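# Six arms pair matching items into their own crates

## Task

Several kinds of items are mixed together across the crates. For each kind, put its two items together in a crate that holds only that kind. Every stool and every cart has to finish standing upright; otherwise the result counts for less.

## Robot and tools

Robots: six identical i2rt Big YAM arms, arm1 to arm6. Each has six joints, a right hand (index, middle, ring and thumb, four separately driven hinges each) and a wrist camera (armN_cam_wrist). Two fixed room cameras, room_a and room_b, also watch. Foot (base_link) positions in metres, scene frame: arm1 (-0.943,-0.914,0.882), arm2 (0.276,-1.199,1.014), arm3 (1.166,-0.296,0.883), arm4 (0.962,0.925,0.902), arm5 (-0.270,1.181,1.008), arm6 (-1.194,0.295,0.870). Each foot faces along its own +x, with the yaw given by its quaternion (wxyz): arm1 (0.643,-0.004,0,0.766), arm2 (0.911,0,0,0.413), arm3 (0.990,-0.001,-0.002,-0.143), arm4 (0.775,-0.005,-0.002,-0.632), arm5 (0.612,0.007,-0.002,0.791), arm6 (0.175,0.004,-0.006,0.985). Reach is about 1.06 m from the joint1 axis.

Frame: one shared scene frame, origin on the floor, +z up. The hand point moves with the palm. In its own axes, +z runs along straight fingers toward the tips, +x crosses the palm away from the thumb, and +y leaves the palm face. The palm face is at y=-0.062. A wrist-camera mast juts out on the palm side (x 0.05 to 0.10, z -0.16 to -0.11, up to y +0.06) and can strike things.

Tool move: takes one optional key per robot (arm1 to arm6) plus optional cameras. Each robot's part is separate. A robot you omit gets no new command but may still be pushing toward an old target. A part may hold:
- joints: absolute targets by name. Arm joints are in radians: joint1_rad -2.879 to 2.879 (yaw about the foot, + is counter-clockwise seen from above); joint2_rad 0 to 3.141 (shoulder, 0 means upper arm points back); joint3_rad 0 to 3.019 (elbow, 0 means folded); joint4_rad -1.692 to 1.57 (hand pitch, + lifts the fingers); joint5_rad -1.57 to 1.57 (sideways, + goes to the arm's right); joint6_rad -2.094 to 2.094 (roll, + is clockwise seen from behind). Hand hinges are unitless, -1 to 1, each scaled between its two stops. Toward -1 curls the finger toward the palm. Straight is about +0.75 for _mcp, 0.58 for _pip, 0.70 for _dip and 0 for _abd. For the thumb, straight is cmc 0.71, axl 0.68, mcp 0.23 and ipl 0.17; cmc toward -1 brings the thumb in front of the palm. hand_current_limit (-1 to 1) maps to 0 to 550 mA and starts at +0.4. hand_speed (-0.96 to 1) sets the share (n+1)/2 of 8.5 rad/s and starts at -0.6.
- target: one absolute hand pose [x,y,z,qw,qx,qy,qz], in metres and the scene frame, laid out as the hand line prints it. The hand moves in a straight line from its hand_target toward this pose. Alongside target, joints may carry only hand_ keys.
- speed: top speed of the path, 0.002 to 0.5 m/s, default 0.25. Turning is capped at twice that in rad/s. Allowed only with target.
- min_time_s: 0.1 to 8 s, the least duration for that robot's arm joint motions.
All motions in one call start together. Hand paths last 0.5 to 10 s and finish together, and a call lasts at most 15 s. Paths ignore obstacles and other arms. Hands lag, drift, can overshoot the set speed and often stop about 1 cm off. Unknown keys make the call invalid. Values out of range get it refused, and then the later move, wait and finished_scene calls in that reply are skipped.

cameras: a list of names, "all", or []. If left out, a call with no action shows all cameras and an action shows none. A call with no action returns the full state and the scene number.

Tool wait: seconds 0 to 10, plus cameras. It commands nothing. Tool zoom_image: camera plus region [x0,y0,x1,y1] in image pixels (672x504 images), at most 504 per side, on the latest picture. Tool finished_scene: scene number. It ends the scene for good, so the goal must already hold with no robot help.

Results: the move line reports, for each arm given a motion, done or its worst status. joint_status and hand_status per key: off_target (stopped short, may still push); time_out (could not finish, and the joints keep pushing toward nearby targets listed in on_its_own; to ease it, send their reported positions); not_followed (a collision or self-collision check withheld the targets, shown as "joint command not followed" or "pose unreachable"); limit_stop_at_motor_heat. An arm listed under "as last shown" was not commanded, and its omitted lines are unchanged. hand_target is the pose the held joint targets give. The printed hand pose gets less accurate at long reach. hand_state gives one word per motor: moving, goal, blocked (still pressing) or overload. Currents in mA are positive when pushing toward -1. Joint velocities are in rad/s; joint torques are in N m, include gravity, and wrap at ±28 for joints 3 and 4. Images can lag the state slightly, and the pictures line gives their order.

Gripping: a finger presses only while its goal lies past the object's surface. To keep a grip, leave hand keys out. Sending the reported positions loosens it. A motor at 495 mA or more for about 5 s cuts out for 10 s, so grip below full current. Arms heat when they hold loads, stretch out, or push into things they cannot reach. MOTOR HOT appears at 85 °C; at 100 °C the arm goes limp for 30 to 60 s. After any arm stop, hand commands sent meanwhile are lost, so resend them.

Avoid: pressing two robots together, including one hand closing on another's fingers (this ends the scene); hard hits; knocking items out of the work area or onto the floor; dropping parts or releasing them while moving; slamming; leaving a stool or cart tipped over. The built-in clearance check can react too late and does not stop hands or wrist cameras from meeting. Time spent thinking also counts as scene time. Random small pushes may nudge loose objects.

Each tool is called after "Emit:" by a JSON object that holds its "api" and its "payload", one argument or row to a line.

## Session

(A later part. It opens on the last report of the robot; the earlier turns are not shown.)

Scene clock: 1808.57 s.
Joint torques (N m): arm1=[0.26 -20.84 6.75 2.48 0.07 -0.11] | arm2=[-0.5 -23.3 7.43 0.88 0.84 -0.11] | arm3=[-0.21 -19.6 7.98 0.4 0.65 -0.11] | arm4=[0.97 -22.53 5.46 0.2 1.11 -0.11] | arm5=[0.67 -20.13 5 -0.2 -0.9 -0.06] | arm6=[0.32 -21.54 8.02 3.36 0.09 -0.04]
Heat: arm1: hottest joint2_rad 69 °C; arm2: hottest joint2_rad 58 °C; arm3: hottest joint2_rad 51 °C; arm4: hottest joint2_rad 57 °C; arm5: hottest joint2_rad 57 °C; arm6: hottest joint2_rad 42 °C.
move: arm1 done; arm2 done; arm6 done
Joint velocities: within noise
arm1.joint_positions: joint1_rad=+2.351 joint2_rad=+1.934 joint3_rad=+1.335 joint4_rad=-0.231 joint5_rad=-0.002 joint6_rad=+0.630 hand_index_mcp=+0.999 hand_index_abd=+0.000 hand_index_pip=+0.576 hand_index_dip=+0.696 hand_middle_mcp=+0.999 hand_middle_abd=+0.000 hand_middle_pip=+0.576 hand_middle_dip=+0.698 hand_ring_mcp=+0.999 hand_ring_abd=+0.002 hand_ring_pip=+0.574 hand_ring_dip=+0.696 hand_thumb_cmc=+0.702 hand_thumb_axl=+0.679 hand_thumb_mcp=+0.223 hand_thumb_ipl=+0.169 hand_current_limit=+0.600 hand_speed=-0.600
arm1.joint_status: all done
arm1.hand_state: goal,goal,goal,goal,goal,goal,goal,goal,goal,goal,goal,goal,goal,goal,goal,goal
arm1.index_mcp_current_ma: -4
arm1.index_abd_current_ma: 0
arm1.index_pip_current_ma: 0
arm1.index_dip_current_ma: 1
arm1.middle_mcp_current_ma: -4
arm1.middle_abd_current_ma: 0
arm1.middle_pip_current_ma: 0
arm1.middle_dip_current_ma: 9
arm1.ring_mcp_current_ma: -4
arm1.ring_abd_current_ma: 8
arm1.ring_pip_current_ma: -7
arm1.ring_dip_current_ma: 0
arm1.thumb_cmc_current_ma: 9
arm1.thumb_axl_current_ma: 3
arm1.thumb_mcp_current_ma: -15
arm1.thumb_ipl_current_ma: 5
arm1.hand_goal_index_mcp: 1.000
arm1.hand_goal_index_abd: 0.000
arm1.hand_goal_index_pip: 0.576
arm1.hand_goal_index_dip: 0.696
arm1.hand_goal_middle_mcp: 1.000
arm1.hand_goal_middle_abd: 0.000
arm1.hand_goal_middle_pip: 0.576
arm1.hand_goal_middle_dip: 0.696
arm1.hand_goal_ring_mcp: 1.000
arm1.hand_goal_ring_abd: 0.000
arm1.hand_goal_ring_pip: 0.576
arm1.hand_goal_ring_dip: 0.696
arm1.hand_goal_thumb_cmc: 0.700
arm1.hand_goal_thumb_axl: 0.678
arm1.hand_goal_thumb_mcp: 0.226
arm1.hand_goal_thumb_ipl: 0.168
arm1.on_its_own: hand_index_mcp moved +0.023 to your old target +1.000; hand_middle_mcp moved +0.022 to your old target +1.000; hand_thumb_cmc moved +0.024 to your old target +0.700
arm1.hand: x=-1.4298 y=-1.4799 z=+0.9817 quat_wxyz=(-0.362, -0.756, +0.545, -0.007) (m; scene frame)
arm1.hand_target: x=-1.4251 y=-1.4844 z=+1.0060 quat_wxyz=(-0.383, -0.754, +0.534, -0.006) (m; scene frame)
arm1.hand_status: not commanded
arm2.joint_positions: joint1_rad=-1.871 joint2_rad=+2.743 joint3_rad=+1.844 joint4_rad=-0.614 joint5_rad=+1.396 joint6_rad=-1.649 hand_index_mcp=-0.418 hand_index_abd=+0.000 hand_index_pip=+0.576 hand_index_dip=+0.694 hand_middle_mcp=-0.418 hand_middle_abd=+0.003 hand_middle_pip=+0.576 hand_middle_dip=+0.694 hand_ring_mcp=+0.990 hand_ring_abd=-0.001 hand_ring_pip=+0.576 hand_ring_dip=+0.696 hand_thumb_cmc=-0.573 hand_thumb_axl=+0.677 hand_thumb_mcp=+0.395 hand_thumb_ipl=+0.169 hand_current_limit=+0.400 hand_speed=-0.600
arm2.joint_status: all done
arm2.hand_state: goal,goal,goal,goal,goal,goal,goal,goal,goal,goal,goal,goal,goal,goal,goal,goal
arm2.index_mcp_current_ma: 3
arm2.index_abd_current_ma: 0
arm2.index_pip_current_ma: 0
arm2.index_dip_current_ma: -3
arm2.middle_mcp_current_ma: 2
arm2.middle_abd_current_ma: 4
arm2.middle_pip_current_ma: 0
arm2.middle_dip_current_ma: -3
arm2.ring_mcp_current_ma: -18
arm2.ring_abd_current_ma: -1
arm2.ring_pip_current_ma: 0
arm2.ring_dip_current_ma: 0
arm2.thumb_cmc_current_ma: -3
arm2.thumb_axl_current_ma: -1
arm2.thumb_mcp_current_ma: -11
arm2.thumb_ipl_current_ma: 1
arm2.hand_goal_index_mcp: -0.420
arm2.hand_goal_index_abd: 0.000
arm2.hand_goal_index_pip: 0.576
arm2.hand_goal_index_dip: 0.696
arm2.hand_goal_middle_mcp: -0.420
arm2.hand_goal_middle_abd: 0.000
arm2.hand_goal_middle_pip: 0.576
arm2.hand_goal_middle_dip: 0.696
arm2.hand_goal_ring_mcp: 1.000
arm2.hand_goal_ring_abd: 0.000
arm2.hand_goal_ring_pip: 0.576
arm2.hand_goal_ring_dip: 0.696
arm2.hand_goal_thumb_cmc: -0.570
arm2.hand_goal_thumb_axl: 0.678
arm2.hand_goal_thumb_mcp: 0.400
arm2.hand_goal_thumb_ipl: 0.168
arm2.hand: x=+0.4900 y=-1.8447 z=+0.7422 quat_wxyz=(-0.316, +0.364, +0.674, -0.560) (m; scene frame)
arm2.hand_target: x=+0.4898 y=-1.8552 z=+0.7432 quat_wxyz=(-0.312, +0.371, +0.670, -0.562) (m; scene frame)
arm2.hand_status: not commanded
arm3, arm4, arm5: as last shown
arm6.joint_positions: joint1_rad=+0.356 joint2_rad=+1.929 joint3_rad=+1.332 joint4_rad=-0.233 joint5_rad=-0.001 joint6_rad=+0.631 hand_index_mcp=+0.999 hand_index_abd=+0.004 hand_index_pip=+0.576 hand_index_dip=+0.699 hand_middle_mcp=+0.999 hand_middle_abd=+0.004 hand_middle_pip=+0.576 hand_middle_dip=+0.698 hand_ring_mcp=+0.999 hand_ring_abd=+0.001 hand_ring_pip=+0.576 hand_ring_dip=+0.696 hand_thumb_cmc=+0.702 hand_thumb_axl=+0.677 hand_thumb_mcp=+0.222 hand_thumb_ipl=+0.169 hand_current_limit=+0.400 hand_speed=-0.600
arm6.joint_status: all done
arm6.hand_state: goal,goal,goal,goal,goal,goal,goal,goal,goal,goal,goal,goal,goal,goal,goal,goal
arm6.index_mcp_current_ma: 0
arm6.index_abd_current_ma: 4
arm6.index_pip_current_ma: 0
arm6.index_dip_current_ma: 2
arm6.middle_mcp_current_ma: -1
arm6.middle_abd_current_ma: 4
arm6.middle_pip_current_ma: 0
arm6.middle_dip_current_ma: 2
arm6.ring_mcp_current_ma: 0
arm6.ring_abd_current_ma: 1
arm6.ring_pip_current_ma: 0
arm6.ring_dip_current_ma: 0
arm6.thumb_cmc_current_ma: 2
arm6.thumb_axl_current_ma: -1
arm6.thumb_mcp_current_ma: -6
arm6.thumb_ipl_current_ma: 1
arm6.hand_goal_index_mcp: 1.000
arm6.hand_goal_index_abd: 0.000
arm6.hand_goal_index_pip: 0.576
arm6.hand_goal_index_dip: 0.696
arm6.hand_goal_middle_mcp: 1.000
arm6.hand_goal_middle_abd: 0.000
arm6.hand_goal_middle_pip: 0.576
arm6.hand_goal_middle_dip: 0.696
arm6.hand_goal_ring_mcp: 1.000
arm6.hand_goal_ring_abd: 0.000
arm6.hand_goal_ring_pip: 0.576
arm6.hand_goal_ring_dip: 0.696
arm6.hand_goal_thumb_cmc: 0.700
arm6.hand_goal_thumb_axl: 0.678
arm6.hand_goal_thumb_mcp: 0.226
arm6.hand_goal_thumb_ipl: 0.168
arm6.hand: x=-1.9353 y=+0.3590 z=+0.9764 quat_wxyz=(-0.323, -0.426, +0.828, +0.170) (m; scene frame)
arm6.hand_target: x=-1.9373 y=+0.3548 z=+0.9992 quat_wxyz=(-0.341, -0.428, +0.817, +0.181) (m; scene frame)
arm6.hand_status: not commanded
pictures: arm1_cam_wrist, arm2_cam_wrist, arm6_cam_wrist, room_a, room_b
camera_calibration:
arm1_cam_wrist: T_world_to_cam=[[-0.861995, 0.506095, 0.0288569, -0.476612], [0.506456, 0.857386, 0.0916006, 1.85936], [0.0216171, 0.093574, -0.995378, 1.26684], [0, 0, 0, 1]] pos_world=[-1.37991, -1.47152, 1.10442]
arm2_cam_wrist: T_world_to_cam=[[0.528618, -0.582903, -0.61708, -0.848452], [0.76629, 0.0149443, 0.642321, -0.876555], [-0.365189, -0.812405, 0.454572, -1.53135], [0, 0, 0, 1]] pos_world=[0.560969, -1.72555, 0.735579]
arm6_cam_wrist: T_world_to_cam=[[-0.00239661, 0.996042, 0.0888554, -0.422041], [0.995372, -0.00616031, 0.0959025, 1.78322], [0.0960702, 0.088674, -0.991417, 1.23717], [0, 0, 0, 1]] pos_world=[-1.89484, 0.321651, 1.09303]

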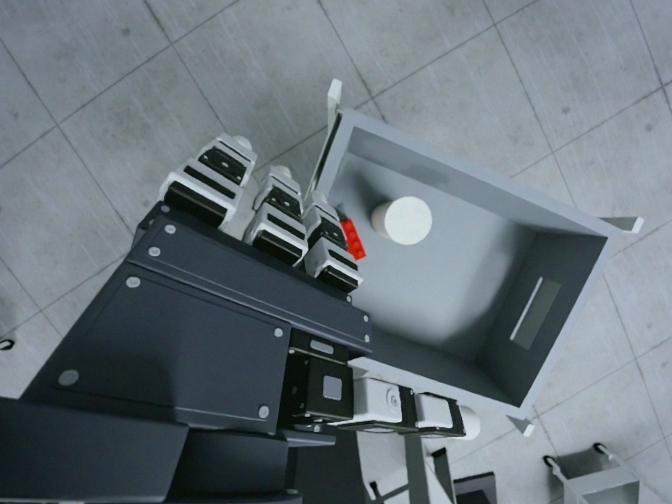

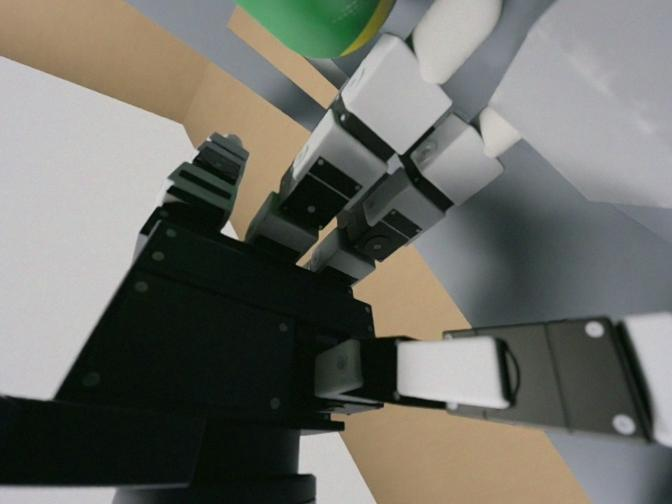

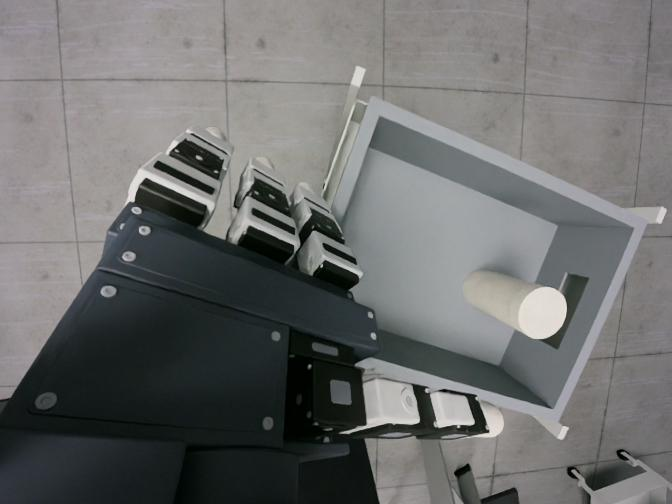

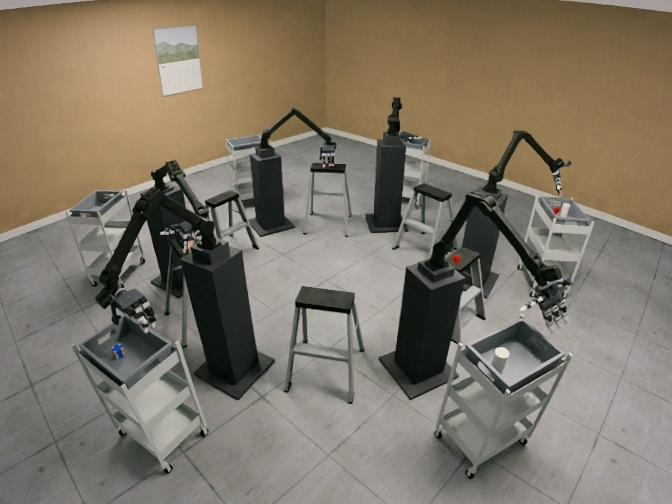

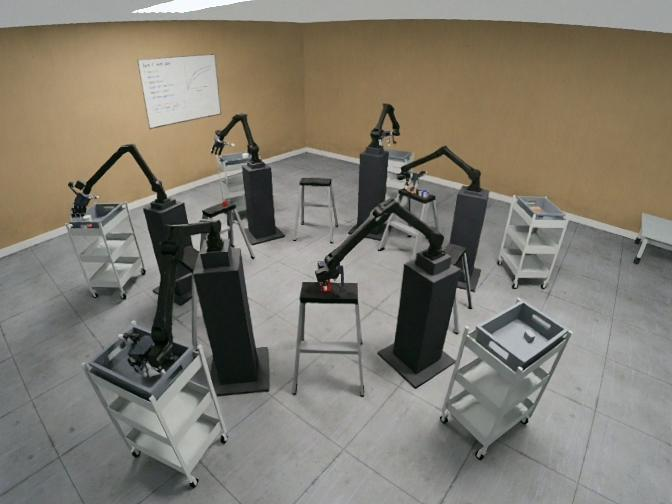

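Emit:
{"api": "move", "payload": {
  "arm1": {"joints":{"joint1_rad":2.328,"joint2_rad":2.4,"joint3_rad":2.1,"joint4_rad":-1.6,"joint5_rad":1.37,"joint6_rad":-1.26,"hand_index_mcp":-0.2,"hand_middle_mcp":-0.2,"hand_middle_abd":0.2,"hand_thumb_cmc":-0.571,"hand_thumb_mcp":0.225},"min_time_s":4},
  "arm2": {"joints":{"hand_speed":-0.85,"hand_index_mcp":-0.52,"hand_middle_mcp":-0.52}},
  "arm3": {"target":[0.653,-0.742,0.758,-0.5752,0.6856,0.3418,-0.2868],"speed":0.05,"joints":{"hand_speed":-0.93,"hand_index_mcp":-0.37,"hand_middle_mcp":-0.37,"hand_thumb_mcp":0.165}},
  "arm4": {"target":[0.270,1.1085,0.747,-0.6418,0.765,-0.0401,0.0336],"speed":0.06},
  "cameras": ["arm2_cam_wrist","arm3_cam_wrist","arm4_cam_wrist"]
}}

Scene clock: 1978.40 s.
Joint torques (N m): arm1=[-1.26 -20.42 11.06 -0.44 1 -0.08] | arm2=[-0.62 -23.53 7.43 0.9 0.83 -0.14] | arm3=[0.21 -20.78 7.77 0.08 0.78 -0.11] | arm4=[0.62 -21.42 5.44 0.17 1.12 -0.12] | arm5=[0.67 -20.19 4.98 -0.21 -0.9 -0.06] | arm6=[0.26 -21.54 8.02 3.33 0.09 -0.05]
Heat: arm1: hottest joint2_rad 66 °C; arm2: hottest joint2_rad 53 °C; arm3: hottest joint2_rad 47 °C; arm4: hottest joint2_rad 66 °C; arm5: hottest joint2_rad 58 °C; arm6: hottest joint2_rad 40 °C.
move: arm1 done; arm2 done; arm3 done; arm4 off_target
Joint velocities: within noise
arm1.joint_positions: joint1_rad=+2.338 joint2_rad=+2.372 joint3_rad=+2.041 joint4_rad=-1.588 joint5_rad=+1.368 joint6_rad=-1.250 hand_index_mcp=-0.200 hand_index_abd=+0.002 hand_index_pip=+0.576 hand_index_dip=+0.696 hand_middle_mcp=-0.201 hand_middle_abd=+0.190 hand_middle_pip=+0.576 hand_middle_dip=+0.698 hand_ring_mcp=+0.991 hand_ring_abd=-0.002 hand_ring_pip=+0.574 hand_ring_dip=+0.696 hand_thumb_cmc=-0.573 hand_thumb_axl=+0.679 hand_thumb_mcp=+0.223 hand_thumb_ipl=+0.169 hand_current_limit=+0.600 hand_speed=-0.600
arm1.joint_status: all done
arm1.hand_state: goal,goal,goal,goal,goal,goal,goal,goal,goal,goal,goal,goal,goal,goal,goal,goal
arm1.index_mcp_current_ma: 1
arm1.index_abd_current_ma: 7
arm1.index_pip_current_ma: 0
arm1.index_dip_current_ma: 1
arm1.middle_mcp_current_ma: -4
arm1.middle_abd_current_ma: -34
arm1.middle_pip_current_ma: 0
arm1.middle_dip_current_ma: 9
arm1.ring_mcp_current_ma: -41
arm1.ring_abd_current_ma: -5
arm1.ring_pip_current_ma: -7
arm1.ring_dip_current_ma: 0
arm1.thumb_cmc_current_ma: -10
arm1.thumb_axl_current_ma: 3
arm1.thumb_mcp_current_ma: -14
arm1.thumb_ipl_current_ma: 5
arm1.hand_goal_index_mcp: -0.200
arm1.hand_goal_index_abd: 0.000
arm1.hand_goal_index_pip: 0.576
arm1.hand_goal_index_dip: 0.696
arm1.hand_goal_middle_mcp: -0.200
arm1.hand_goal_middle_abd: 0.200
arm1.hand_goal_middle_pip: 0.576
arm1.hand_goal_middle_dip: 0.696
arm1.hand_goal_ring_mcp: 1.000
arm1.hand_goal_ring_abd: 0.000
arm1.hand_goal_ring_pip: 0.576
arm1.hand_goal_ring_dip: 0.696
arm1.hand_goal_thumb_cmc: -0.570
arm1.hand_goal_thumb_axl: 0.678
arm1.hand_goal_thumb_mcp: 0.226
arm1.hand_goal_thumb_ipl: 0.168
arm1.hand: x=-1.4733 y=-1.3760 z=+0.9162 quat_wxyz=(+0.579, -0.696, -0.338, +0.257) (m; scene frame)
arm1.hand_target: x=-1.4855 y=-1.3804 z=+0.9179 quat_wxyz=(+0.579, -0.698, -0.333, +0.259) (m; scene frame)
arm1.hand_status: not commanded
arm2.joint_positions: joint1_rad=-1.872 joint2_rad=+2.743 joint3_rad=+1.844 joint4_rad=-0.614 joint5_rad=+1.396 joint6_rad=-1.649 hand_index_mcp=-0.505 hand_index_abd=+0.000 hand_index_pip=+0.578 hand_index_dip=+0.696 hand_middle_mcp=-0.516 hand_middle_abd=+0.003 hand_middle_pip=+0.576 hand_middle_dip=+0.694 hand_ring_mcp=+0.990 hand_ring_abd=-0.001 hand_ring_pip=+0.576 hand_ring_dip=+0.696 hand_thumb_cmc=-0.573 hand_thumb_axl=+0.677 hand_thumb_mcp=+0.395 hand_thumb_ipl=+0.169 hand_current_limit=+0.400 hand_speed=-0.850
arm2.joint_status: all done
arm2.hand_state: goal,goal,goal,goal,goal,goal,goal,goal,goal,goal,goal,goal,goal,goal,goal,goal
arm2.index_mcp_current_ma: 34
arm2.index_abd_current_ma: 0
arm2.index_pip_current_ma: 2
arm2.index_dip_current_ma: 0
arm2.middle_mcp_current_ma: 6
arm2.middle_abd_current_ma: 4
arm2.middle_pip_current_ma: 0
arm2.middle_dip_current_ma: -3
arm2.ring_mcp_current_ma: -18
arm2.ring_abd_current_ma: -1
arm2.ring_pip_current_ma: 0
arm2.ring_dip_current_ma: 0
arm2.thumb_cmc_current_ma: -3
arm2.thumb_axl_current_ma: -1
arm2.thumb_mcp_current_ma: -11
arm2.thumb_ipl_current_ma: 1
arm2.hand_goal_index_mcp: -0.520
arm2.hand_goal_index_abd: 0.000
arm2.hand_goal_index_pip: 0.576
arm2.hand_goal_index_dip: 0.696
arm2.hand_goal_middle_mcp: -0.520
arm2.hand_goal_middle_abd: 0.000
arm2.hand_goal_middle_pip: 0.576
arm2.hand_goal_middle_dip: 0.696
arm2.hand_goal_ring_mcp: 1.000
arm2.hand_goal_ring_abd: 0.000
arm2.hand_goal_ring_pip: 0.576
arm2.hand_goal_ring_dip: 0.696
arm2.hand_goal_thumb_cmc: -0.570
arm2.hand_goal_thumb_axl: 0.678
arm2.hand_goal_thumb_mcp: 0.400
arm2.hand_goal_thumb_ipl: 0.168
arm2.hand: x=+0.4895 y=-1.8449 z=+0.7422 quat_wxyz=(-0.316, +0.364, +0.674, -0.560) (m; scene frame)
arm2.hand_target: x=+0.4898 y=-1.8551 z=+0.7432 quat_wxyz=(-0.312, +0.371, +0.670, -0.562) (m; scene frame)
arm2.hand_status: not commanded
arm3.joint_positions: joint1_rad=-1.905 joint2_rad=+2.471 joint3_rad=+1.753 joint4_rad=-1.015 joint5_rad=+1.400 joint6_rad=-1.408 hand_index_mcp=-0.375 hand_index_abd=+0.004 hand_index_pip=+0.578 hand_index_dip=+0.699 hand_middle_mcp=-0.372 hand_middle_abd=+0.191 hand_middle_pip=+0.579 hand_middle_dip=+0.699 hand_ring_mcp=-0.249 hand_ring_abd=-0.001 hand_ring_pip=+0.575 hand_ring_dip=+0.694 hand_thumb_cmc=-0.567 hand_thumb_axl=+0.676 hand_thumb_mcp=+0.163 hand_thumb_ipl=+0.170 hand_current_limit=+0.600 hand_speed=-0.930
arm3.joint_status: all done
arm3.hand_state: goal,goal,goal,goal,goal,goal,goal,goal,overload,goal,goal,goal,goal,goal,goal,goal
arm3.index_mcp_current_ma: -3
arm3.index_abd_current_ma: 2
arm3.index_pip_current_ma: 1
arm3.index_dip_current_ma: 1
arm3.middle_mcp_current_ma: -1
arm3.middle_abd_current_ma: -6
arm3.middle_pip_current_ma: 1
arm3.middle_dip_current_ma: 2
arm3.ring_mcp_current_ma: 0
arm3.ring_abd_current_ma: 0
arm3.ring_pip_current_ma: 0
arm3.ring_dip_current_ma: -1
arm3.thumb_cmc_current_ma: 1
arm3.thumb_axl_current_ma: -1
arm3.thumb_mcp_current_ma: -2
arm3.thumb_ipl_current_ma: 1
arm3.hand_goal_index_mcp: -0.370
arm3.hand_goal_index_abd: 0.000
arm3.hand_goal_index_pip: 0.576
arm3.hand_goal_index_dip: 0.696
arm3.hand_goal_middle_mcp: -0.370
arm3.hand_goal_middle_abd: 0.200
arm3.hand_goal_middle_pip: 0.576
arm3.hand_goal_middle_dip: 0.696
arm3.hand_goal_ring_mcp: 1.000
arm3.hand_goal_ring_abd: 0.000
arm3.hand_goal_ring_pip: 0.576
arm3.hand_goal_ring_dip: 0.696
arm3.hand_goal_thumb_cmc: -0.570
arm3.hand_goal_thumb_axl: 0.678
arm3.hand_goal_thumb_mcp: 0.166
arm3.hand_goal_thumb_ipl: 0.168
arm3.hand: x=+0.6563 y=-0.7359 z=+0.7572 quat_wxyz=(-0.577, +0.686, +0.341, -0.285) (m; scene frame)
arm3.hand_target: x=+0.6532 y=-0.7419 z=+0.7581 quat_wxyz=(-0.575, +0.686, +0.342, -0.287) (m; scene frame)
arm3.hand_status: done (0.007 m and 0.3 deg from the pose sent, 0.006 m and 0.4 deg at the start)
arm4.joint_positions: joint1_rad=-1.799 joint2_rad=+2.670 joint3_rad=+2.131 joint4_rad=-1.405 joint5_rad=+1.392 joint6_rad=-1.165 hand_index_mcp=-0.179 hand_index_abd=-0.003 hand_index_pip=+0.578 hand_index_dip=+0.699 hand_middle_mcp=-0.177 hand_middle_abd=-0.002 hand_middle_pip=+0.578 hand_middle_dip=+0.699 hand_ring_mcp=+0.991 hand_ring_abd=-0.001 hand_ring_pip=+0.576 hand_ring_dip=+0.696 hand_thumb_cmc=-0.568 hand_thumb_axl=+0.680 hand_thumb_mcp=+0.223 hand_thumb_ipl=+0.170 hand_current_limit=+0.400 hand_speed=-0.600
arm4.joint_status: not commanded
arm4.hand_state: goal,goal,goal,goal,goal,goal,goal,goal,goal,goal,goal,goal,goal,goal,goal,goal
arm4.index_mcp_current_ma: -9
arm4.index_abd_current_ma: -1
arm4.index_pip_current_ma: 1
arm4.index_dip_current_ma: 2
arm4.middle_mcp_current_ma: -7
arm4.middle_abd_current_ma: -1
arm4.middle_pip_current_ma: 1
arm4.middle_dip_current_ma: 2
arm4.ring_mcp_current_ma: -9
arm4.ring_abd_current_ma: 0
arm4.ring_pip_current_ma: 0
arm4.ring_dip_current_ma: 0
arm4.thumb_cmc_current_ma: 1
arm4.thumb_axl_current_ma: 2
arm4.thumb_mcp_current_ma: -2
arm4.thumb_ipl_current_ma: 1
arm4.hand_goal_index_mcp: -0.170
arm4.hand_goal_index_abd: 0.000
arm4.hand_goal_index_pip: 0.576
arm4.hand_goal_index_dip: 0.696
arm4.hand_goal_middle_mcp: -0.170
arm4.hand_goal_middle_abd: 0.000
arm4.hand_goal_middle_pip: 0.576
arm4.hand_goal_middle_dip: 0.696
arm4.hand_goal_ring_mcp: 1.000
arm4.hand_goal_ring_abd: 0.000
arm4.hand_goal_ring_pip: 0.576
arm4.hand_goal_ring_dip: 0.696
arm4.hand_goal_thumb_cmc: -0.570
arm4.hand_goal_thumb_axl: 0.678
arm4.hand_goal_thumb_mcp: 0.226
arm4.hand_goal_thumb_ipl: 0.168
arm4.hand: x=+0.2600 y=+1.1012 z=+0.7679 quat_wxyz=(-0.642, +0.765, -0.047, +0.019) (m; scene frame)
arm4.hand_target: x=+0.2706 y=+1.1083 z=+0.7475 quat_wxyz=(-0.642, +0.765, -0.040, +0.034) (m; scene frame)
arm4.hand_status: off_target (0.024 m and 1.8 deg from the pose sent, 0.028 m and 1.0 deg at the start)
arm5, arm6: as last shown
arm6.joint_positions: joint1_rad=+0.356 joint2_rad=+1.929 joint3_rad=+1.332 joint4_rad=-0.233 joint5_rad=-0.001 joint6_rad=+0.630 hand_index_mcp=+0.999 hand_index_abd=+0.004 hand_index_pip=+0.576 hand_index_dip=+0.699 hand_middle_mcp=+0.999 hand_middle_abd=+0.004 hand_middle_pip=+0.576 hand_middle_dip=+0.698 hand_ring_mcp=+0.999 hand_ring_abd=+0.001 hand_ring_pip=+0.576 hand_ring_dip=+0.696 hand_thumb_cmc=+0.702 hand_thumb_axl=+0.677 hand_thumb_mcp=+0.222 hand_thumb_ipl=+0.169 hand_current_limit=+0.400 hand_speed=-0.600
arm6.hand: x=-1.9353 y=+0.3590 z=+0.9765 quat_wxyz=(-0.323, -0.426, +0.828, +0.170) (m; scene frame)
arm6.hand_target: x=-1.9373 y=+0.3547 z=+0.9992 quat_wxyz=(-0.341, -0.428, +0.817, +0.181) (m; scene frame)
pictures: arm2_cam_wrist, arm3_cam_wrist, arm4_cam_wrist
camera_calibration:
arm2_cam_wrist: T_world_to_cam=[[0.52817, -0.583308, -0.61708, -0.848806], [0.766309, 0.0143721, 0.642312, -0.877237], [-0.365797, -0.812124, 0.454585, -1.53085], [0, 0, 0, 1]] pos_world=[0.560569, -1.72575, 0.735579]
arm3_cam_wrist: T_world_to_cam=[[-0.363276, -0.714547, -0.597874, 0.194854], [0.249151, -0.69285, 0.67667, -1.2316], [-0.89775, 0.0968568, 0.429726, 0.463855], [0, 0, 0, 1]] pos_world=[0.794066, -0.75901, 0.750555]
arm4_cam_wrist: T_world_to_cam=[[-0.813048, 0.00414152, -0.582182, 0.69421], [-0.471029, -0.592396, 0.653604, 0.226663], [-0.342176, 0.805636, 0.483598, -1.04289], [0, 0, 0, 1]] pos_world=[0.31434, 0.971588, 0.760347]

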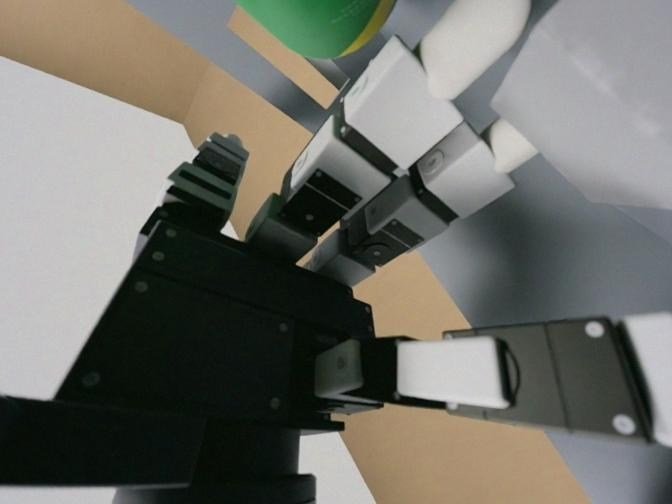

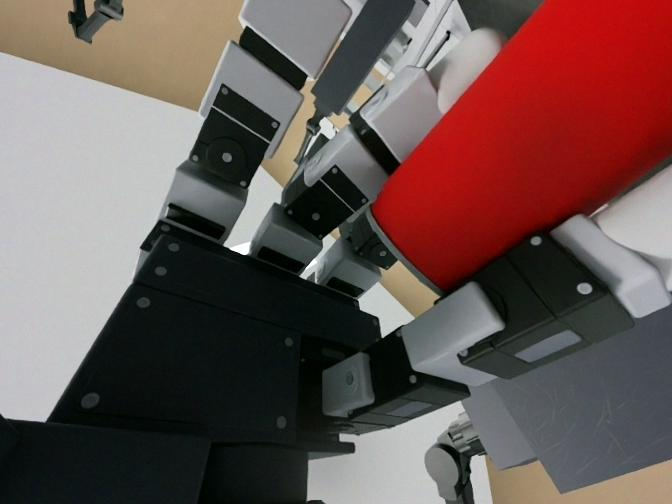

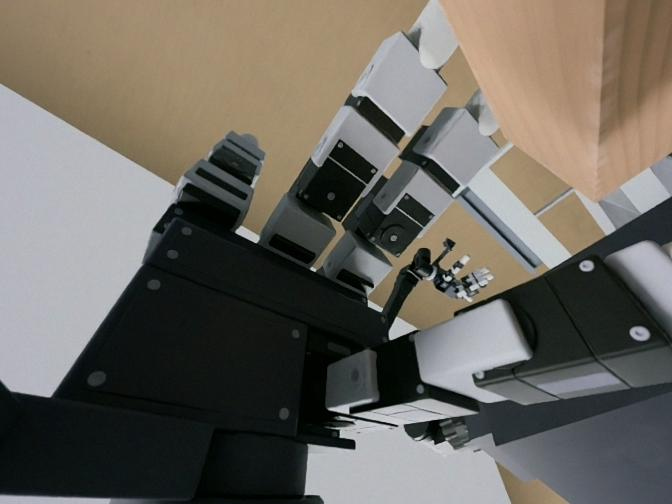

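Emit:
{"api": "move", "payload": {
  "arm4": {"target": [0.270, 1.1085, 0.735, -0.6418, 0.765, -0.0401, 0.0336], "speed": 0.1},
  "arm3": {"joints": {"hand_index_mcp": -0.2, "hand_middle_mcp": -0.2, "hand_thumb_mcp": 0.225}},
  "arm2": {"joints": {"hand_index_mcp": -0.55, "hand_middle_mcp": -0.56}},
  "arm1": {"target": [-1.5019, -1.3898, 0.85, 0.5622, -0.6701, -0.3714, 0.3116], "speed": 0.15},
  "cameras": ["arm1_cam_wrist", "arm2_cam_wrist", "arm3_cam_wrist", "arm4_cam_wrist"]
}}

Scene clock: 2039.00 s.
Joint torques (N m): arm1=[-1.44 -24.7 5.83 1.48 0.81 -0.06] | arm2=[-0.26 -23.12 7.43 0.94 0.81 -0.12] | arm3=[0.15 -20.6 7.65 0.21 0.84 -0.11] | arm4=[0.73 -21.07 6.05 0.25 1.13 -0.1] | arm5=[0.67 -20.19 4.98 -0.2 -0.91 -0.06] | arm6=[0.26 -21.48 8.02 3.37 0.1 -0.05]
Heat: arm1: hottest joint2_rad 57 °C; arm2: hottest joint2_rad 54 °C; arm3: hottest joint2_rad 50 °C; arm4: hottest joint2_rad 64 °C; arm5: hottest joint2_rad 58 °C; arm6: hottest joint2_rad 40 °C.
move: arm1 off_target; arm2 off_target; arm3 done; arm4 off_target
Joint velocities: within noise
arm1.joint_positions: joint1_rad=+2.327 joint2_rad=+2.356 joint3_rad=+1.732 joint4_rad=-0.487 joint5_rad=+1.381 joint6_rad=-2.070 hand_index_mcp=-0.200 hand_index_abd=+0.002 hand_index_pip=+0.576 hand_index_dip=+0.696 hand_middle_mcp=-0.202 hand_middle_abd=+0.190 hand_middle_pip=+0.576 hand_middle_dip=+0.698 hand_ring_mcp=+0.991 hand_ring_abd=-0.002 hand_ring_pip=+0.574 hand_ring_dip=+0.696 hand_thumb_cmc=-0.572 hand_thumb_axl=+0.679 hand_thumb_mcp=+0.223 hand_thumb_ipl=+0.169 hand_current_limit=+0.600 hand_speed=-0.600
arm1.joint_status: not commanded
arm1.hand_state: goal,goal,goal,goal,goal,goal,goal,goal,goal,goal,goal,goal,goal,goal,goal,goal
arm1.index_mcp_current_ma: -1
arm1.index_abd_current_ma: 7
arm1.index_pip_current_ma: 0
arm1.index_dip_current_ma: 1
arm1.middle_mcp_current_ma: -6
arm1.middle_abd_current_ma: -34
arm1.middle_pip_current_ma: 0
arm1.middle_dip_current_ma: 9
arm1.ring_mcp_current_ma: -41
arm1.ring_abd_current_ma: -5
arm1.ring_pip_current_ma: -7
arm1.ring_dip_current_ma: 0
arm1.thumb_cmc_current_ma: -9
arm1.thumb_axl_current_ma: 3
arm1.thumb_mcp_current_ma: -13
arm1.thumb_ipl_current_ma: 5
arm1.hand_goal_index_mcp: -0.200
arm1.hand_goal_index_abd: 0.000
arm1.hand_goal_index_pip: 0.576
arm1.hand_goal_index_dip: 0.696
arm1.hand_goal_middle_mcp: -0.200
arm1.hand_goal_middle_abd: 0.200
arm1.hand_goal_middle_pip: 0.576
arm1.hand_goal_middle_dip: 0.696
arm1.hand_goal_ring_mcp: 1.000
arm1.hand_goal_ring_abd: 0.000
arm1.hand_goal_ring_pip: 0.576
arm1.hand_goal_ring_dip: 0.696
arm1.hand_goal_thumb_cmc: -0.570
arm1.hand_goal_thumb_axl: 0.678
arm1.hand_goal_thumb_mcp: 0.226
arm1.hand_goal_thumb_ipl: 0.168
arm1.hand: x=-1.4940 y=-1.3930 z=+0.8285 quat_wxyz=(+0.566, -0.664, -0.383, +0.303) (m; scene frame)
arm1.hand_target: x=-1.5017 y=-1.3898 z=+0.8496 quat_wxyz=(+0.562, -0.670, -0.371, +0.311) (m; scene frame)
arm1.hand_status: off_target (0.023 m and 1.8 deg from the pose sent, 0.073 m and 8.1 deg at the start)
arm2.joint_positions: joint1_rad=-1.874 joint2_rad=+2.743 joint3_rad=+1.844 joint4_rad=-0.614 joint5_rad=+1.396 joint6_rad=-1.649 hand_index_mcp=-0.527 hand_index_abd=+0.005 hand_index_pip=+0.582 hand_index_dip=+0.698 hand_middle_mcp=-0.555 hand_middle_abd=+0.003 hand_middle_pip=+0.576 hand_middle_dip=+0.694 hand_ring_mcp=+0.990 hand_ring_abd=-0.001 hand_ring_pip=+0.576 hand_ring_dip=+0.696 hand_thumb_cmc=-0.573 hand_thumb_axl=+0.677 hand_thumb_mcp=+0.395 hand_thumb_ipl=+0.169 hand_current_limit=+0.400 hand_speed=-0.850
arm2.joint_status: hand_index_mcp off_target (ended at -0.527, target -0.550); the others done
arm2.hand_state: blocked,goal,goal,goal,goal,goal,goal,goal,goal,goal,goal,goal,goal,goal,goal,goal
arm2.index_mcp_current_ma: 57
arm2.index_abd_current_ma: 6
arm2.index_pip_current_ma: 10
arm2.index_dip_current_ma: 3
arm2.middle_mcp_current_ma: 8
arm2.middle_abd_current_ma: 4
arm2.middle_pip_current_ma: 0
arm2.middle_dip_current_ma: -3
arm2.ring_mcp_current_ma: -18
arm2.ring_abd_current_ma: -1
arm2.ring_pip_current_ma: 0
arm2.ring_dip_current_ma: 0
arm2.thumb_cmc_current_ma: -3
arm2.thumb_axl_current_ma: -1
arm2.thumb_mcp_current_ma: -11
arm2.thumb_ipl_current_ma: 1
arm2.hand_goal_index_mcp: -0.550
arm2.hand_goal_index_abd: 0.000
arm2.hand_goal_index_pip: 0.576
arm2.hand_goal_index_dip: 0.696
arm2.hand_goal_middle_mcp: -0.560
arm2.hand_goal_middle_abd: 0.000
arm2.hand_goal_middle_pip: 0.576
arm2.hand_goal_middle_dip: 0.696
arm2.hand_goal_ring_mcp: 1.000
arm2.hand_goal_ring_abd: 0.000
arm2.hand_goal_ring_pip: 0.576
arm2.hand_goal_ring_dip: 0.696
arm2.hand_goal_thumb_cmc: -0.570
arm2.hand_goal_thumb_axl: 0.678
arm2.hand_goal_thumb_mcp: 0.400
arm2.hand_goal_thumb_ipl: 0.168
arm2.hand: x=+0.4880 y=-1.8454 z=+0.7422 quat_wxyz=(-0.317, +0.365, +0.674, -0.559) (m; scene frame)
arm2.hand_target: x=+0.4898 y=-1.8552 z=+0.7432 quat_wxyz=(-0.312, +0.371, +0.670, -0.562) (m; scene frame)
arm2.hand_status: not commanded
arm3.joint_positions: joint1_rad=-1.905 joint2_rad=+2.471 joint3_rad=+1.753 joint4_rad=-1.015 joint5_rad=+1.400 joint6_rad=-1.408 hand_index_mcp=-0.209 hand_index_abd=+0.004 hand_index_pip=+0.578 hand_index_dip=+0.699 hand_middle_mcp=-0.207 hand_middle_abd=+0.191 hand_middle_pip=+0.578 hand_middle_dip=+0.699 hand_ring_mcp=-0.249 hand_ring_abd=-0.001 hand_ring_pip=+0.575 hand_ring_dip=+0.694 hand_thumb_cmc=-0.567 hand_thumb_axl=+0.676 hand_thumb_mcp=+0.222 hand_thumb_ipl=+0.170 hand_current_limit=+0.600 hand_speed=-0.930
arm3.joint_status: all done
arm3.hand_state: goal,goal,goal,goal,goal,goal,goal,goal,overload,goal,goal,goal,goal,goal,goal,goal
arm3.index_mcp_current_ma: -8
arm3.index_abd_current_ma: 2
arm3.index_pip_current_ma: 1
arm3.index_dip_current_ma: 1
arm3.middle_mcp_current_ma: -5
arm3.middle_abd_current_ma: -6
arm3.middle_pip_current_ma: 1
arm3.middle_dip_current_ma: 1
arm3.ring_mcp_current_ma: 0
arm3.ring_abd_current_ma: 0
arm3.ring_pip_current_ma: 0
arm3.ring_dip_current_ma: -1
arm3.thumb_cmc_current_ma: 1
arm3.thumb_axl_current_ma: -1
arm3.thumb_mcp_current_ma: -3
arm3.thumb_ipl_current_ma: 1
arm3.hand_goal_index_mcp: -0.200
arm3.hand_goal_index_abd: 0.000
arm3.hand_goal_index_pip: 0.576
arm3.hand_goal_index_dip: 0.696
arm3.hand_goal_middle_mcp: -0.200
arm3.hand_goal_middle_abd: 0.200
arm3.hand_goal_middle_pip: 0.576
arm3.hand_goal_middle_dip: 0.696
arm3.hand_goal_ring_mcp: 1.000
arm3.hand_goal_ring_abd: 0.000
arm3.hand_goal_ring_pip: 0.576
arm3.hand_goal_ring_dip: 0.696
arm3.hand_goal_thumb_cmc: -0.570
arm3.hand_goal_thumb_axl: 0.678
arm3.hand_goal_thumb_mcp: 0.226
arm3.hand_goal_thumb_ipl: 0.168
arm3.hand: x=+0.6563 y=-0.7359 z=+0.7572 quat_wxyz=(-0.577, +0.686, +0.341, -0.285) (m; scene frame)
arm3.hand_target: x=+0.6532 y=-0.7419 z=+0.7581 quat_wxyz=(-0.575, +0.686, +0.342, -0.287) (m; scene frame)
arm3.hand_status: not commanded
arm4.joint_positions: joint1_rad=-1.799 joint2_rad=+2.685 joint3_rad=+2.131 joint4_rad=-1.391 joint5_rad=+1.392 joint6_rad=-1.166 hand_index_mcp=-0.179 hand_index_abd=-0.003 hand_index_pip=+0.578 hand_index_dip=+0.699 hand_middle_mcp=-0.177 hand_middle_abd=-0.002 hand_middle_pip=+0.578 hand_middle_dip=+0.699 hand_ring_mcp=+0.991 hand_ring_abd=-0.001 hand_ring_pip=+0.576 hand_ring_dip=+0.696 hand_thumb_cmc=-0.568 hand_thumb_axl=+0.680 hand_thumb_mcp=+0.223 hand_thumb_ipl=+0.170 hand_current_limit=+0.400 hand_speed=-0.600
arm4.joint_status: not commanded
arm4.hand_state: goal,goal,goal,goal,goal,goal,goal,goal,goal,goal,goal,goal,goal,goal,goal,goal
arm4.index_mcp_current_ma: -9
arm4.index_abd_current_ma: -1
arm4.index_pip_current_ma: 1
arm4.index_dip_current_ma: 2
arm4.middle_mcp_current_ma: -7
arm4.middle_abd_current_ma: -1
arm4.middle_pip_current_ma: 1
arm4.middle_dip_current_ma: 2
arm4.ring_mcp_current_ma: -9
arm4.ring_abd_current_ma: 0
arm4.ring_pip_current_ma: 0
arm4.ring_dip_current_ma: 0
arm4.thumb_cmc_current_ma: 1
arm4.thumb_axl_current_ma: 2
arm4.thumb_mcp_current_ma: -2
arm4.thumb_ipl_current_ma: 1
arm4.hand_goal_index_mcp: -0.170
arm4.hand_goal_index_abd: 0.000
arm4.hand_goal_index_pip: 0.576
arm4.hand_goal_index_dip: 0.696
arm4.hand_goal_middle_mcp: -0.170
arm4.hand_goal_middle_abd: 0.000
arm4.hand_goal_middle_pip: 0.576
arm4.hand_goal_middle_dip: 0.696
arm4.hand_goal_ring_mcp: 1.000
arm4.hand_goal_ring_abd: 0.000
arm4.hand_goal_ring_pip: 0.576
arm4.hand_goal_ring_dip: 0.696
arm4.hand_goal_thumb_cmc: -0.570
arm4.hand_goal_thumb_axl: 0.678
arm4.hand_goal_thumb_mcp: 0.226
arm4.hand_goal_thumb_ipl: 0.168
arm4.hand: x=+0.2619 y=+1.1010 z=+0.7570 quat_wxyz=(-0.642, +0.765, -0.045, +0.021) (m; scene frame)
arm4.hand_target: x=+0.2707 y=+1.1083 z=+0.7356 quat_wxyz=(-0.642, +0.765, -0.040, +0.034) (m; scene frame)
arm4.hand_status: off_target (0.025 m and 1.6 deg from the pose sent, 0.035 m and 1.8 deg at the start)
arm5, arm6: as last shown
pictures: arm1_cam_wrist, arm2_cam_wrist, arm3_cam_wrist, arm4_cam_wrist
camera_calibration:
arm1_cam_wrist: T_world_to_cam=[[-0.309208, -0.669798, -0.675101, -0.800438], [0.295234, -0.742423, 0.601369, -1.13505], [-0.904006, -0.0133643, 0.42731, -1.60295], [0, 0, 0, 1]] pos_world=[-1.36147, -1.40024, 0.827164]
arm2_cam_wrist: T_world_to_cam=[[0.526827, -0.584516, -0.617086, -0.849915], [0.766334, 0.0125903, 0.642319, -0.879404], [-0.367677, -0.811285, 0.454567, -1.52935], [0, 0, 0, 1]] pos_world=[0.55937, -1.72645, 0.735579]
arm3_cam_wrist: T_world_to_cam=[[-0.363276, -0.714547, -0.597874, 0.194854], [0.249151, -0.69285, 0.67667, -1.2316], [-0.89775, 0.0968568, 0.429726, 0.463855], [0, 0, 0, 1]] pos_world=[0.794066, -0.75901, 0.750555]
arm4_cam_wrist: T_world_to_cam=[[-0.81104, 0.00383355, -0.584979, 0.691294], [-0.473113, -0.592436, 0.652061, 0.236345], [-0.344063, 0.805608, 0.482303, -1.03539], [0, 0, 0, 1]] pos_world=[0.316245, 0.971488, 0.749652]

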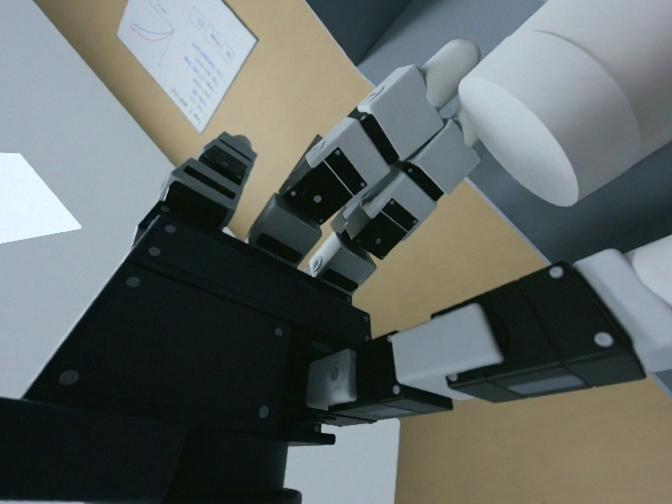

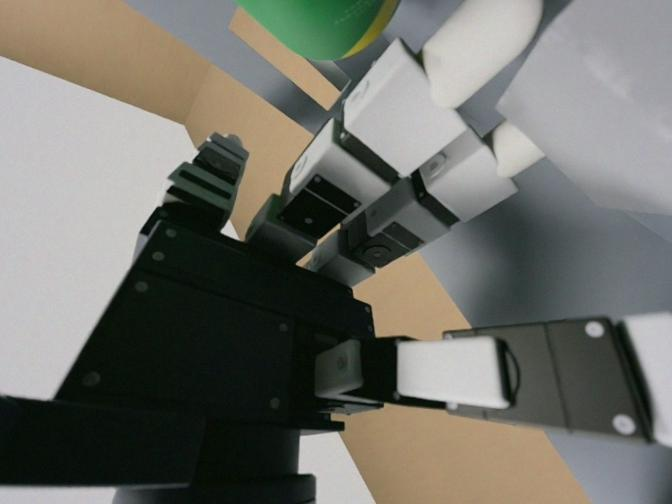

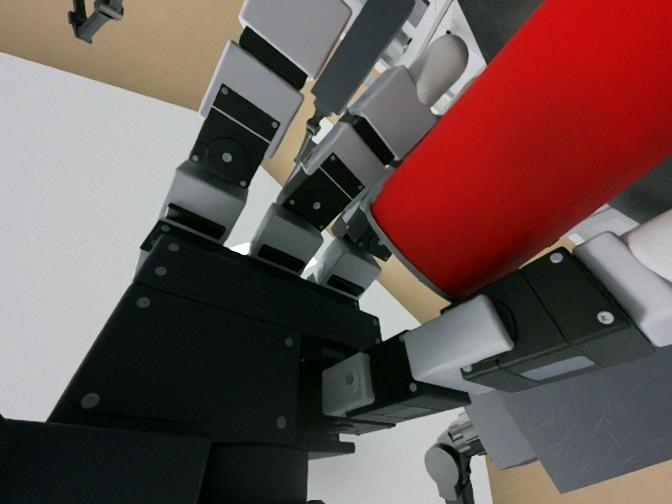

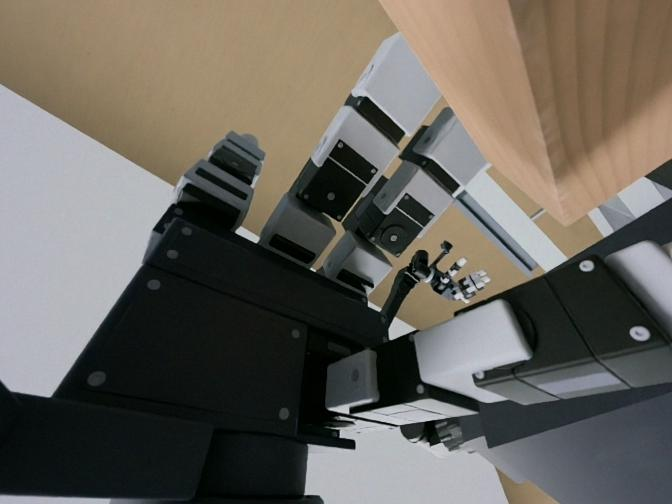

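Emit:
{"api": "move", "payload": {
  "arm4": {"joints": {"hand_index_mcp": -0.4, "hand_middle_mcp": -0.4, "hand_thumb_mcp": 0.06}},
  "arm3": {"target": [0.6532, -0.7419, 0.95, -0.575, 0.686, 0.342, -0.287], "speed": 0.15},
  "arm2": {"joints": {"hand_index_mcp": -0.56, "hand_middle_mcp": -0.58, "hand_thumb_mcp": 0.1, "hand_speed": -0.8}},
  "arm1": {"target": [-1.522, -1.381, 0.812, 0.5622, -0.6701, -0.3714, 0.3116], "speed": 0.08},
  "cameras": ["arm1_cam_wrist", "arm2_cam_wrist", "arm4_cam_wrist"]
}}

Scene clock: 2067.23 s.
Joint torques (N m): arm1=[-1.26 -20.19 8.29 1.54 0.8 -0.06] | arm2=[-0.38 -23.36 7.49 0.79 0.88 -0.11] | arm3=[-0.15 -22.18 11.04 -0.59 0.84 -0.06] | arm4=[0.62 -21.13 6.13 0.29 1.06 -0.11] | arm5=[0.67 -20.13 5 -0.21 -0.91 -0.06] | arm6=[0.26 -21.6 8.03 3.33 0.09 -0.04]
Heat: arm1: hottest joint2_rad 63 °C; arm2: hottest joint2_rad 54 °C; arm3: hottest joint2_rad 50 °C; arm4: hottest joint2_rad 56 °C; arm5: hottest joint2_rad 58 °C; arm6: hottest joint2_rad 40 °C.
move: arm1 off_target; arm2 off_target; arm3 off_target; arm4 off_target
Joint velocities: within noise
arm1.joint_positions: joint1_rad=+2.294 joint2_rad=+2.369 joint3_rad=+1.732 joint4_rad=-0.429 joint5_rad=+1.369 joint6_rad=-2.087 hand_index_mcp=-0.200 hand_index_abd=+0.002 hand_index_pip=+0.576 hand_index_dip=+0.696 hand_middle_mcp=-0.202 hand_middle_abd=+0.190 hand_middle_pip=+0.576 hand_middle_dip=+0.698 hand_ring_mcp=+0.991 hand_ring_abd=-0.002 hand_ring_pip=+0.574 hand_ring_dip=+0.696 hand_thumb_cmc=-0.572 hand_thumb_axl=+0.679 hand_thumb_mcp=+0.223 hand_thumb_ipl=+0.169 hand_current_limit=+0.600 hand_speed=-0.600
arm1.joint_status: not commanded
arm1.hand_state: goal,goal,goal,goal,goal,goal,goal,goal,goal,goal,goal,goal,goal,goal,goal,goal
arm1.index_mcp_current_ma: -1
arm1.index_abd_current_ma: 7
arm1.index_pip_current_ma: 0
arm1.index_dip_current_ma: 1
arm1.middle_mcp_current_ma: -6
arm1.middle_abd_current_ma: -34
arm1.middle_pip_current_ma: 0
arm1.middle_dip_current_ma: 9
arm1.ring_mcp_current_ma: -41
arm1.ring_abd_current_ma: -5
arm1.ring_pip_current_ma: -7
arm1.ring_dip_current_ma: 0
arm1.thumb_cmc_current_ma: -9
arm1.thumb_axl_current_ma: 3
arm1.thumb_mcp_current_ma: -13
arm1.thumb_ipl_current_ma: 5
arm1.hand_goal_index_mcp: -0.200
arm1.hand_goal_index_abd: 0.000
arm1.hand_goal_index_pip: 0.576
arm1.hand_goal_index_dip: 0.696
arm1.hand_goal_middle_mcp: -0.200
arm1.hand_goal_middle_abd: 0.200
arm1.hand_goal_middle_pip: 0.576
arm1.hand_goal_middle_dip: 0.696
arm1.hand_goal_ring_mcp: 1.000
arm1.hand_goal_ring_abd: 0.000
arm1.hand_goal_ring_pip: 0.576
arm1.hand_goal_ring_dip: 0.696
arm1.hand_goal_thumb_cmc: -0.570
arm1.hand_goal_thumb_axl: 0.678
arm1.hand_goal_thumb_mcp: 0.226
arm1.hand_goal_thumb_ipl: 0.168
arm1.hand: x=-1.5127 y=-1.3815 z=+0.8213 quat_wxyz=(+0.562, -0.675, -0.368, +0.305) (m; scene frame)
arm1.hand_target: x=-1.5214 y=-1.3808 z=+0.8121 quat_wxyz=(+0.563, -0.677, -0.364, +0.303) (m; scene frame)
arm1.hand_status: off_target (0.013 m and 1.1 deg from the pose sent, 0.035 m and 1.8 deg at the start; a joint's target at an end of its range on 52 of 60 steps)
arm2.joint_positions: joint1_rad=-1.873 joint2_rad=+2.743 joint3_rad=+1.844 joint4_rad=-0.609 joint5_rad=+1.395 joint6_rad=-1.649 hand_index_mcp=-0.528 hand_index_abd=+0.005 hand_index_pip=+0.592 hand_index_dip=+0.703 hand_middle_mcp=-0.570 hand_middle_abd=-0.007 hand_middle_pip=+0.580 hand_middle_dip=+0.697 hand_ring_mcp=+0.990 hand_ring_abd=-0.001 hand_ring_pip=+0.576 hand_ring_dip=+0.696 hand_thumb_cmc=-0.547 hand_thumb_axl=+0.677 hand_thumb_mcp=+0.213 hand_thumb_ipl=+0.188 hand_current_limit=+0.400 hand_speed=-0.800
arm2.joint_status: hand_index_mcp off_target (ended at -0.528, target -0.560); hand_thumb_mcp off_target (ended at +0.213, target +0.100); the others done
arm2.hand_state: blocked,goal,goal,goal,goal,goal,goal,goal,goal,goal,goal,goal,blocked,goal,blocked,goal
arm2.index_mcp_current_ma: 88
arm2.index_abd_current_ma: 6
arm2.index_pip_current_ma: 33
arm2.index_dip_current_ma: 12
arm2.middle_mcp_current_ma: 19
arm2.middle_abd_current_ma: -9
arm2.middle_pip_current_ma: 6
arm2.middle_dip_current_ma: 1
arm2.ring_mcp_current_ma: -18
arm2.ring_abd_current_ma: -1
arm2.ring_pip_current_ma: 0
arm2.ring_dip_current_ma: 0
arm2.thumb_cmc_current_ma: 55
arm2.thumb_axl_current_ma: -1
arm2.thumb_mcp_current_ma: 385
arm2.thumb_ipl_current_ma: 63
arm2.hand_goal_index_mcp: -0.560
arm2.hand_goal_index_abd: 0.000
arm2.hand_goal_index_pip: 0.576
arm2.hand_goal_index_dip: 0.696
arm2.hand_goal_middle_mcp: -0.580
arm2.hand_goal_middle_abd: 0.000
arm2.hand_goal_middle_pip: 0.576
arm2.hand_goal_middle_dip: 0.696
arm2.hand_goal_ring_mcp: 1.000
arm2.hand_goal_ring_abd: 0.000
arm2.hand_goal_ring_pip: 0.576
arm2.hand_goal_ring_dip: 0.696
arm2.hand_goal_thumb_cmc: -0.570
arm2.hand_goal_thumb_axl: 0.678
arm2.hand_goal_thumb_mcp: 0.100
arm2.hand_goal_thumb_ipl: 0.168
arm2.hand: x=+0.4890 y=-1.8458 z=+0.7421 quat_wxyz=(-0.315, +0.366, +0.673, -0.560) (m; scene frame)
arm2.hand_target: x=+0.4898 y=-1.8552 z=+0.7432 quat_wxyz=(-0.312, +0.371, +0.670, -0.562) (m; scene frame)
arm2.hand_status: not commanded
arm3.joint_positions: joint1_rad=-1.905 joint2_rad=+2.209 joint3_rad=+1.759 joint4_rad=-1.317 joint5_rad=+1.399 joint6_rad=-1.419 hand_index_mcp=-0.209 hand_index_abd=+0.004 hand_index_pip=+0.578 hand_index_dip=+0.699 hand_middle_mcp=-0.207 hand_middle_abd=+0.191 hand_middle_pip=+0.578 hand_middle_dip=+0.699 hand_ring_mcp=-0.249 hand_ring_abd=-0.001 hand_ring_pip=+0.575 hand_ring_dip=+0.694 hand_thumb_cmc=-0.567 hand_thumb_axl=+0.676 hand_thumb_mcp=+0.222 hand_thumb_ipl=+0.170 hand_current_limit=+0.600 hand_speed=-0.930
arm3.joint_status: not commanded
arm3.hand_state: goal,goal,goal,goal,goal,goal,goal,goal,overload,goal,goal,goal,goal,goal,goal,goal
arm3.index_mcp_current_ma: -8
arm3.index_abd_current_ma: 2
arm3.index_pip_current_ma: 1
arm3.index_dip_current_ma: 1
arm3.middle_mcp_current_ma: -5
arm3.middle_abd_current_ma: -6
arm3.middle_pip_current_ma: 1
arm3.middle_dip_current_ma: 1
arm3.ring_mcp_current_ma: 0
arm3.ring_abd_current_ma: 0
arm3.ring_pip_current_ma: 0
arm3.ring_dip_current_ma: -1
arm3.thumb_cmc_current_ma: 1
arm3.thumb_axl_current_ma: -1
arm3.thumb_mcp_current_ma: -3
arm3.thumb_ipl_current_ma: 1
arm3.hand_goal_index_mcp: -0.200
arm3.hand_goal_index_abd: 0.000
arm3.hand_goal_index_pip: 0.576
arm3.hand_goal_index_dip: 0.696
arm3.hand_goal_middle_mcp: -0.200
arm3.hand_goal_middle_abd: 0.200
arm3.hand_goal_middle_pip: 0.576
arm3.hand_goal_middle_dip: 0.696
arm3.hand_goal_ring_mcp: 1.000
arm3.hand_goal_ring_abd: 0.000
arm3.hand_goal_ring_pip: 0.576
arm3.hand_goal_ring_dip: 0.696
arm3.hand_goal_thumb_cmc: -0.570
arm3.hand_goal_thumb_axl: 0.678
arm3.hand_goal_thumb_mcp: 0.226
arm3.hand_goal_thumb_ipl: 0.168
arm3.hand: x=+0.6615 y=-0.7276 z=+0.9237 quat_wxyz=(-0.583, +0.679, +0.354, -0.270) (m; scene frame)
arm3.hand_target: x=+0.6541 y=-0.7409 z=+0.9501 quat_wxyz=(-0.574, +0.686, +0.342, -0.287) (m; scene frame)
arm3.hand_status: off_target (0.031 m and 2.7 deg from the pose sent, 0.193 m and 0.3 deg at the start)
arm4.joint_positions: joint1_rad=-1.799 joint2_rad=+2.685 joint3_rad=+2.131 joint4_rad=-1.391 joint5_rad=+1.392 joint6_rad=-1.167 hand_index_mcp=-0.372 hand_index_abd=+0.000 hand_index_pip=+0.581 hand_index_dip=+0.699 hand_middle_mcp=-0.398 hand_middle_abd=-0.002 hand_middle_pip=+0.578 hand_middle_dip=+0.699 hand_ring_mcp=+0.991 hand_ring_abd=-0.001 hand_ring_pip=+0.576 hand_ring_dip=+0.696 hand_thumb_cmc=-0.571 hand_thumb_axl=+0.679 hand_thumb_mcp=+0.075 hand_thumb_ipl=+0.171 hand_current_limit=+0.400 hand_speed=-0.600
arm4.joint_status: hand_index_mcp off_target (ended at -0.372, target -0.400); the others done
arm4.hand_state: blocked,goal,goal,goal,goal,goal,goal,goal,goal,goal,goal,goal,goal,goal,goal,goal
arm4.index_mcp_current_ma: 49
arm4.index_abd_current_ma: 0
arm4.index_pip_current_ma: 4
arm4.index_dip_current_ma: 2
arm4.middle_mcp_current_ma: 1
arm4.middle_abd_current_ma: -1
arm4.middle_pip_current_ma: 1
arm4.middle_dip_current_ma: 2
arm4.ring_mcp_current_ma: -9
arm4.ring_abd_current_ma: 0
arm4.ring_pip_current_ma: 0
arm4.ring_dip_current_ma: 0
arm4.thumb_cmc_current_ma: -1
arm4.thumb_axl_current_ma: 1
arm4.thumb_mcp_current_ma: 25
arm4.thumb_ipl_current_ma: 3
arm4.hand_goal_index_mcp: -0.400
arm4.hand_goal_index_abd: 0.000
arm4.hand_goal_index_pip: 0.576
arm4.hand_goal_index_dip: 0.696
arm4.hand_goal_middle_mcp: -0.400
arm4.hand_goal_middle_abd: 0.000
arm4.hand_goal_middle_pip: 0.576
arm4.hand_goal_middle_dip: 0.696
arm4.hand_goal_ring_mcp: 1.000
arm4.hand_goal_ring_abd: 0.000
arm4.hand_goal_ring_pip: 0.576
arm4.hand_goal_ring_dip: 0.696
arm4.hand_goal_thumb_cmc: -0.570
arm4.hand_goal_thumb_axl: 0.678
arm4.hand_goal_thumb_mcp: 0.060
arm4.hand_goal_thumb_ipl: 0.168
arm4.hand: x=+0.2619 y=+1.1010 z=+0.7570 quat_wxyz=(-0.642, +0.765, -0.045, +0.021) (m; scene frame)
arm4.hand_target: x=+0.2707 y=+1.1082 z=+0.7356 quat_wxyz=(-0.642, +0.765, -0.040, +0.034) (m; scene frame)
arm4.hand_status: not commanded
arm5, arm6: as last shown
pictures: arm1_cam_wrist, arm2_cam_wrist, arm4_cam_wrist
camera_calibration:
arm1_cam_wrist: T_world_to_cam=[[-0.3319, -0.68056, -0.653207, -0.870529], [0.283446, -0.73241, 0.619059, -1.13521], [-0.899722, 0.0203167, 0.435989, -1.57086], [0, 0, 0, 1]] pos_world=[-1.3805, -1.39197, 0.819005]
arm2_cam_wrist: T_world_to_cam=[[0.529267, -0.585925, -0.613652, -0.857072], [0.764301, 0.0152064, 0.644681, -0.876047], [-0.368403, -0.810223, 0.455871, -1.52797], [0, 0, 0, 1]] pos_world=[0.560275, -1.72685, 0.735384]
arm4_cam_wrist: T_world_to_cam=[[-0.810821, 0.00366314, -0.585283, 0.6917], [-0.473271, -0.592446, 0.651938, 0.236544], [-0.34436, 0.805602, 0.482101, -1.0351], [0, 0, 0, 1]] pos_world=[0.316346, 0.971488, 0.749653]

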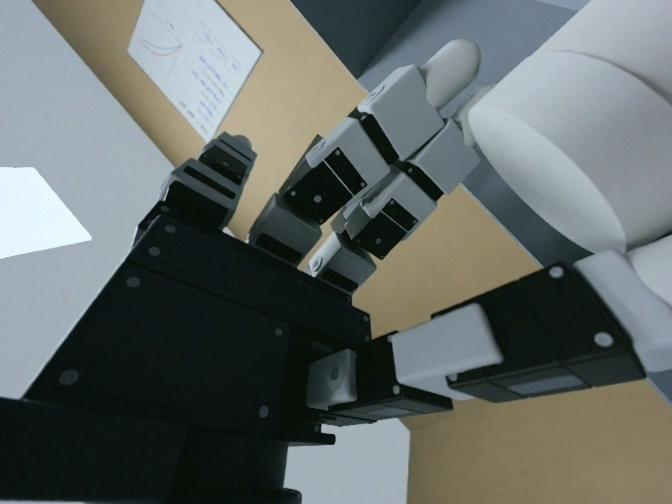

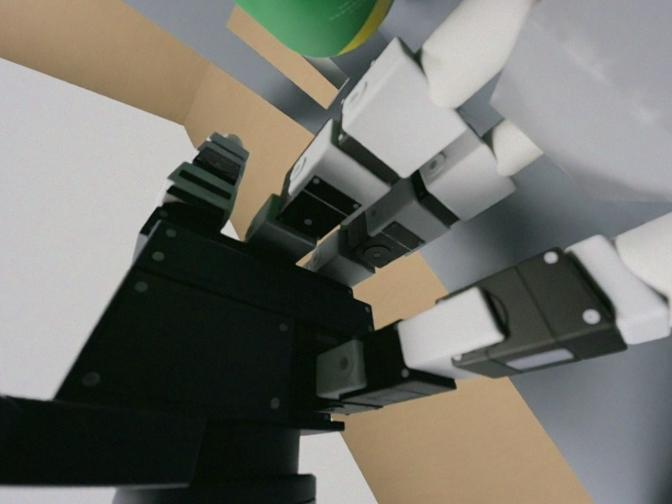

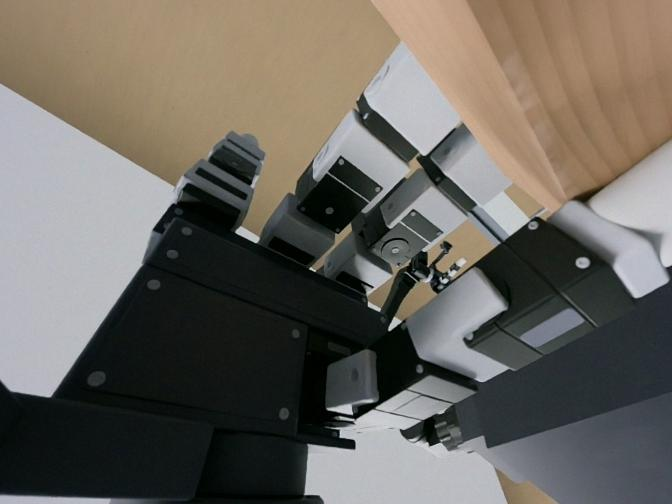

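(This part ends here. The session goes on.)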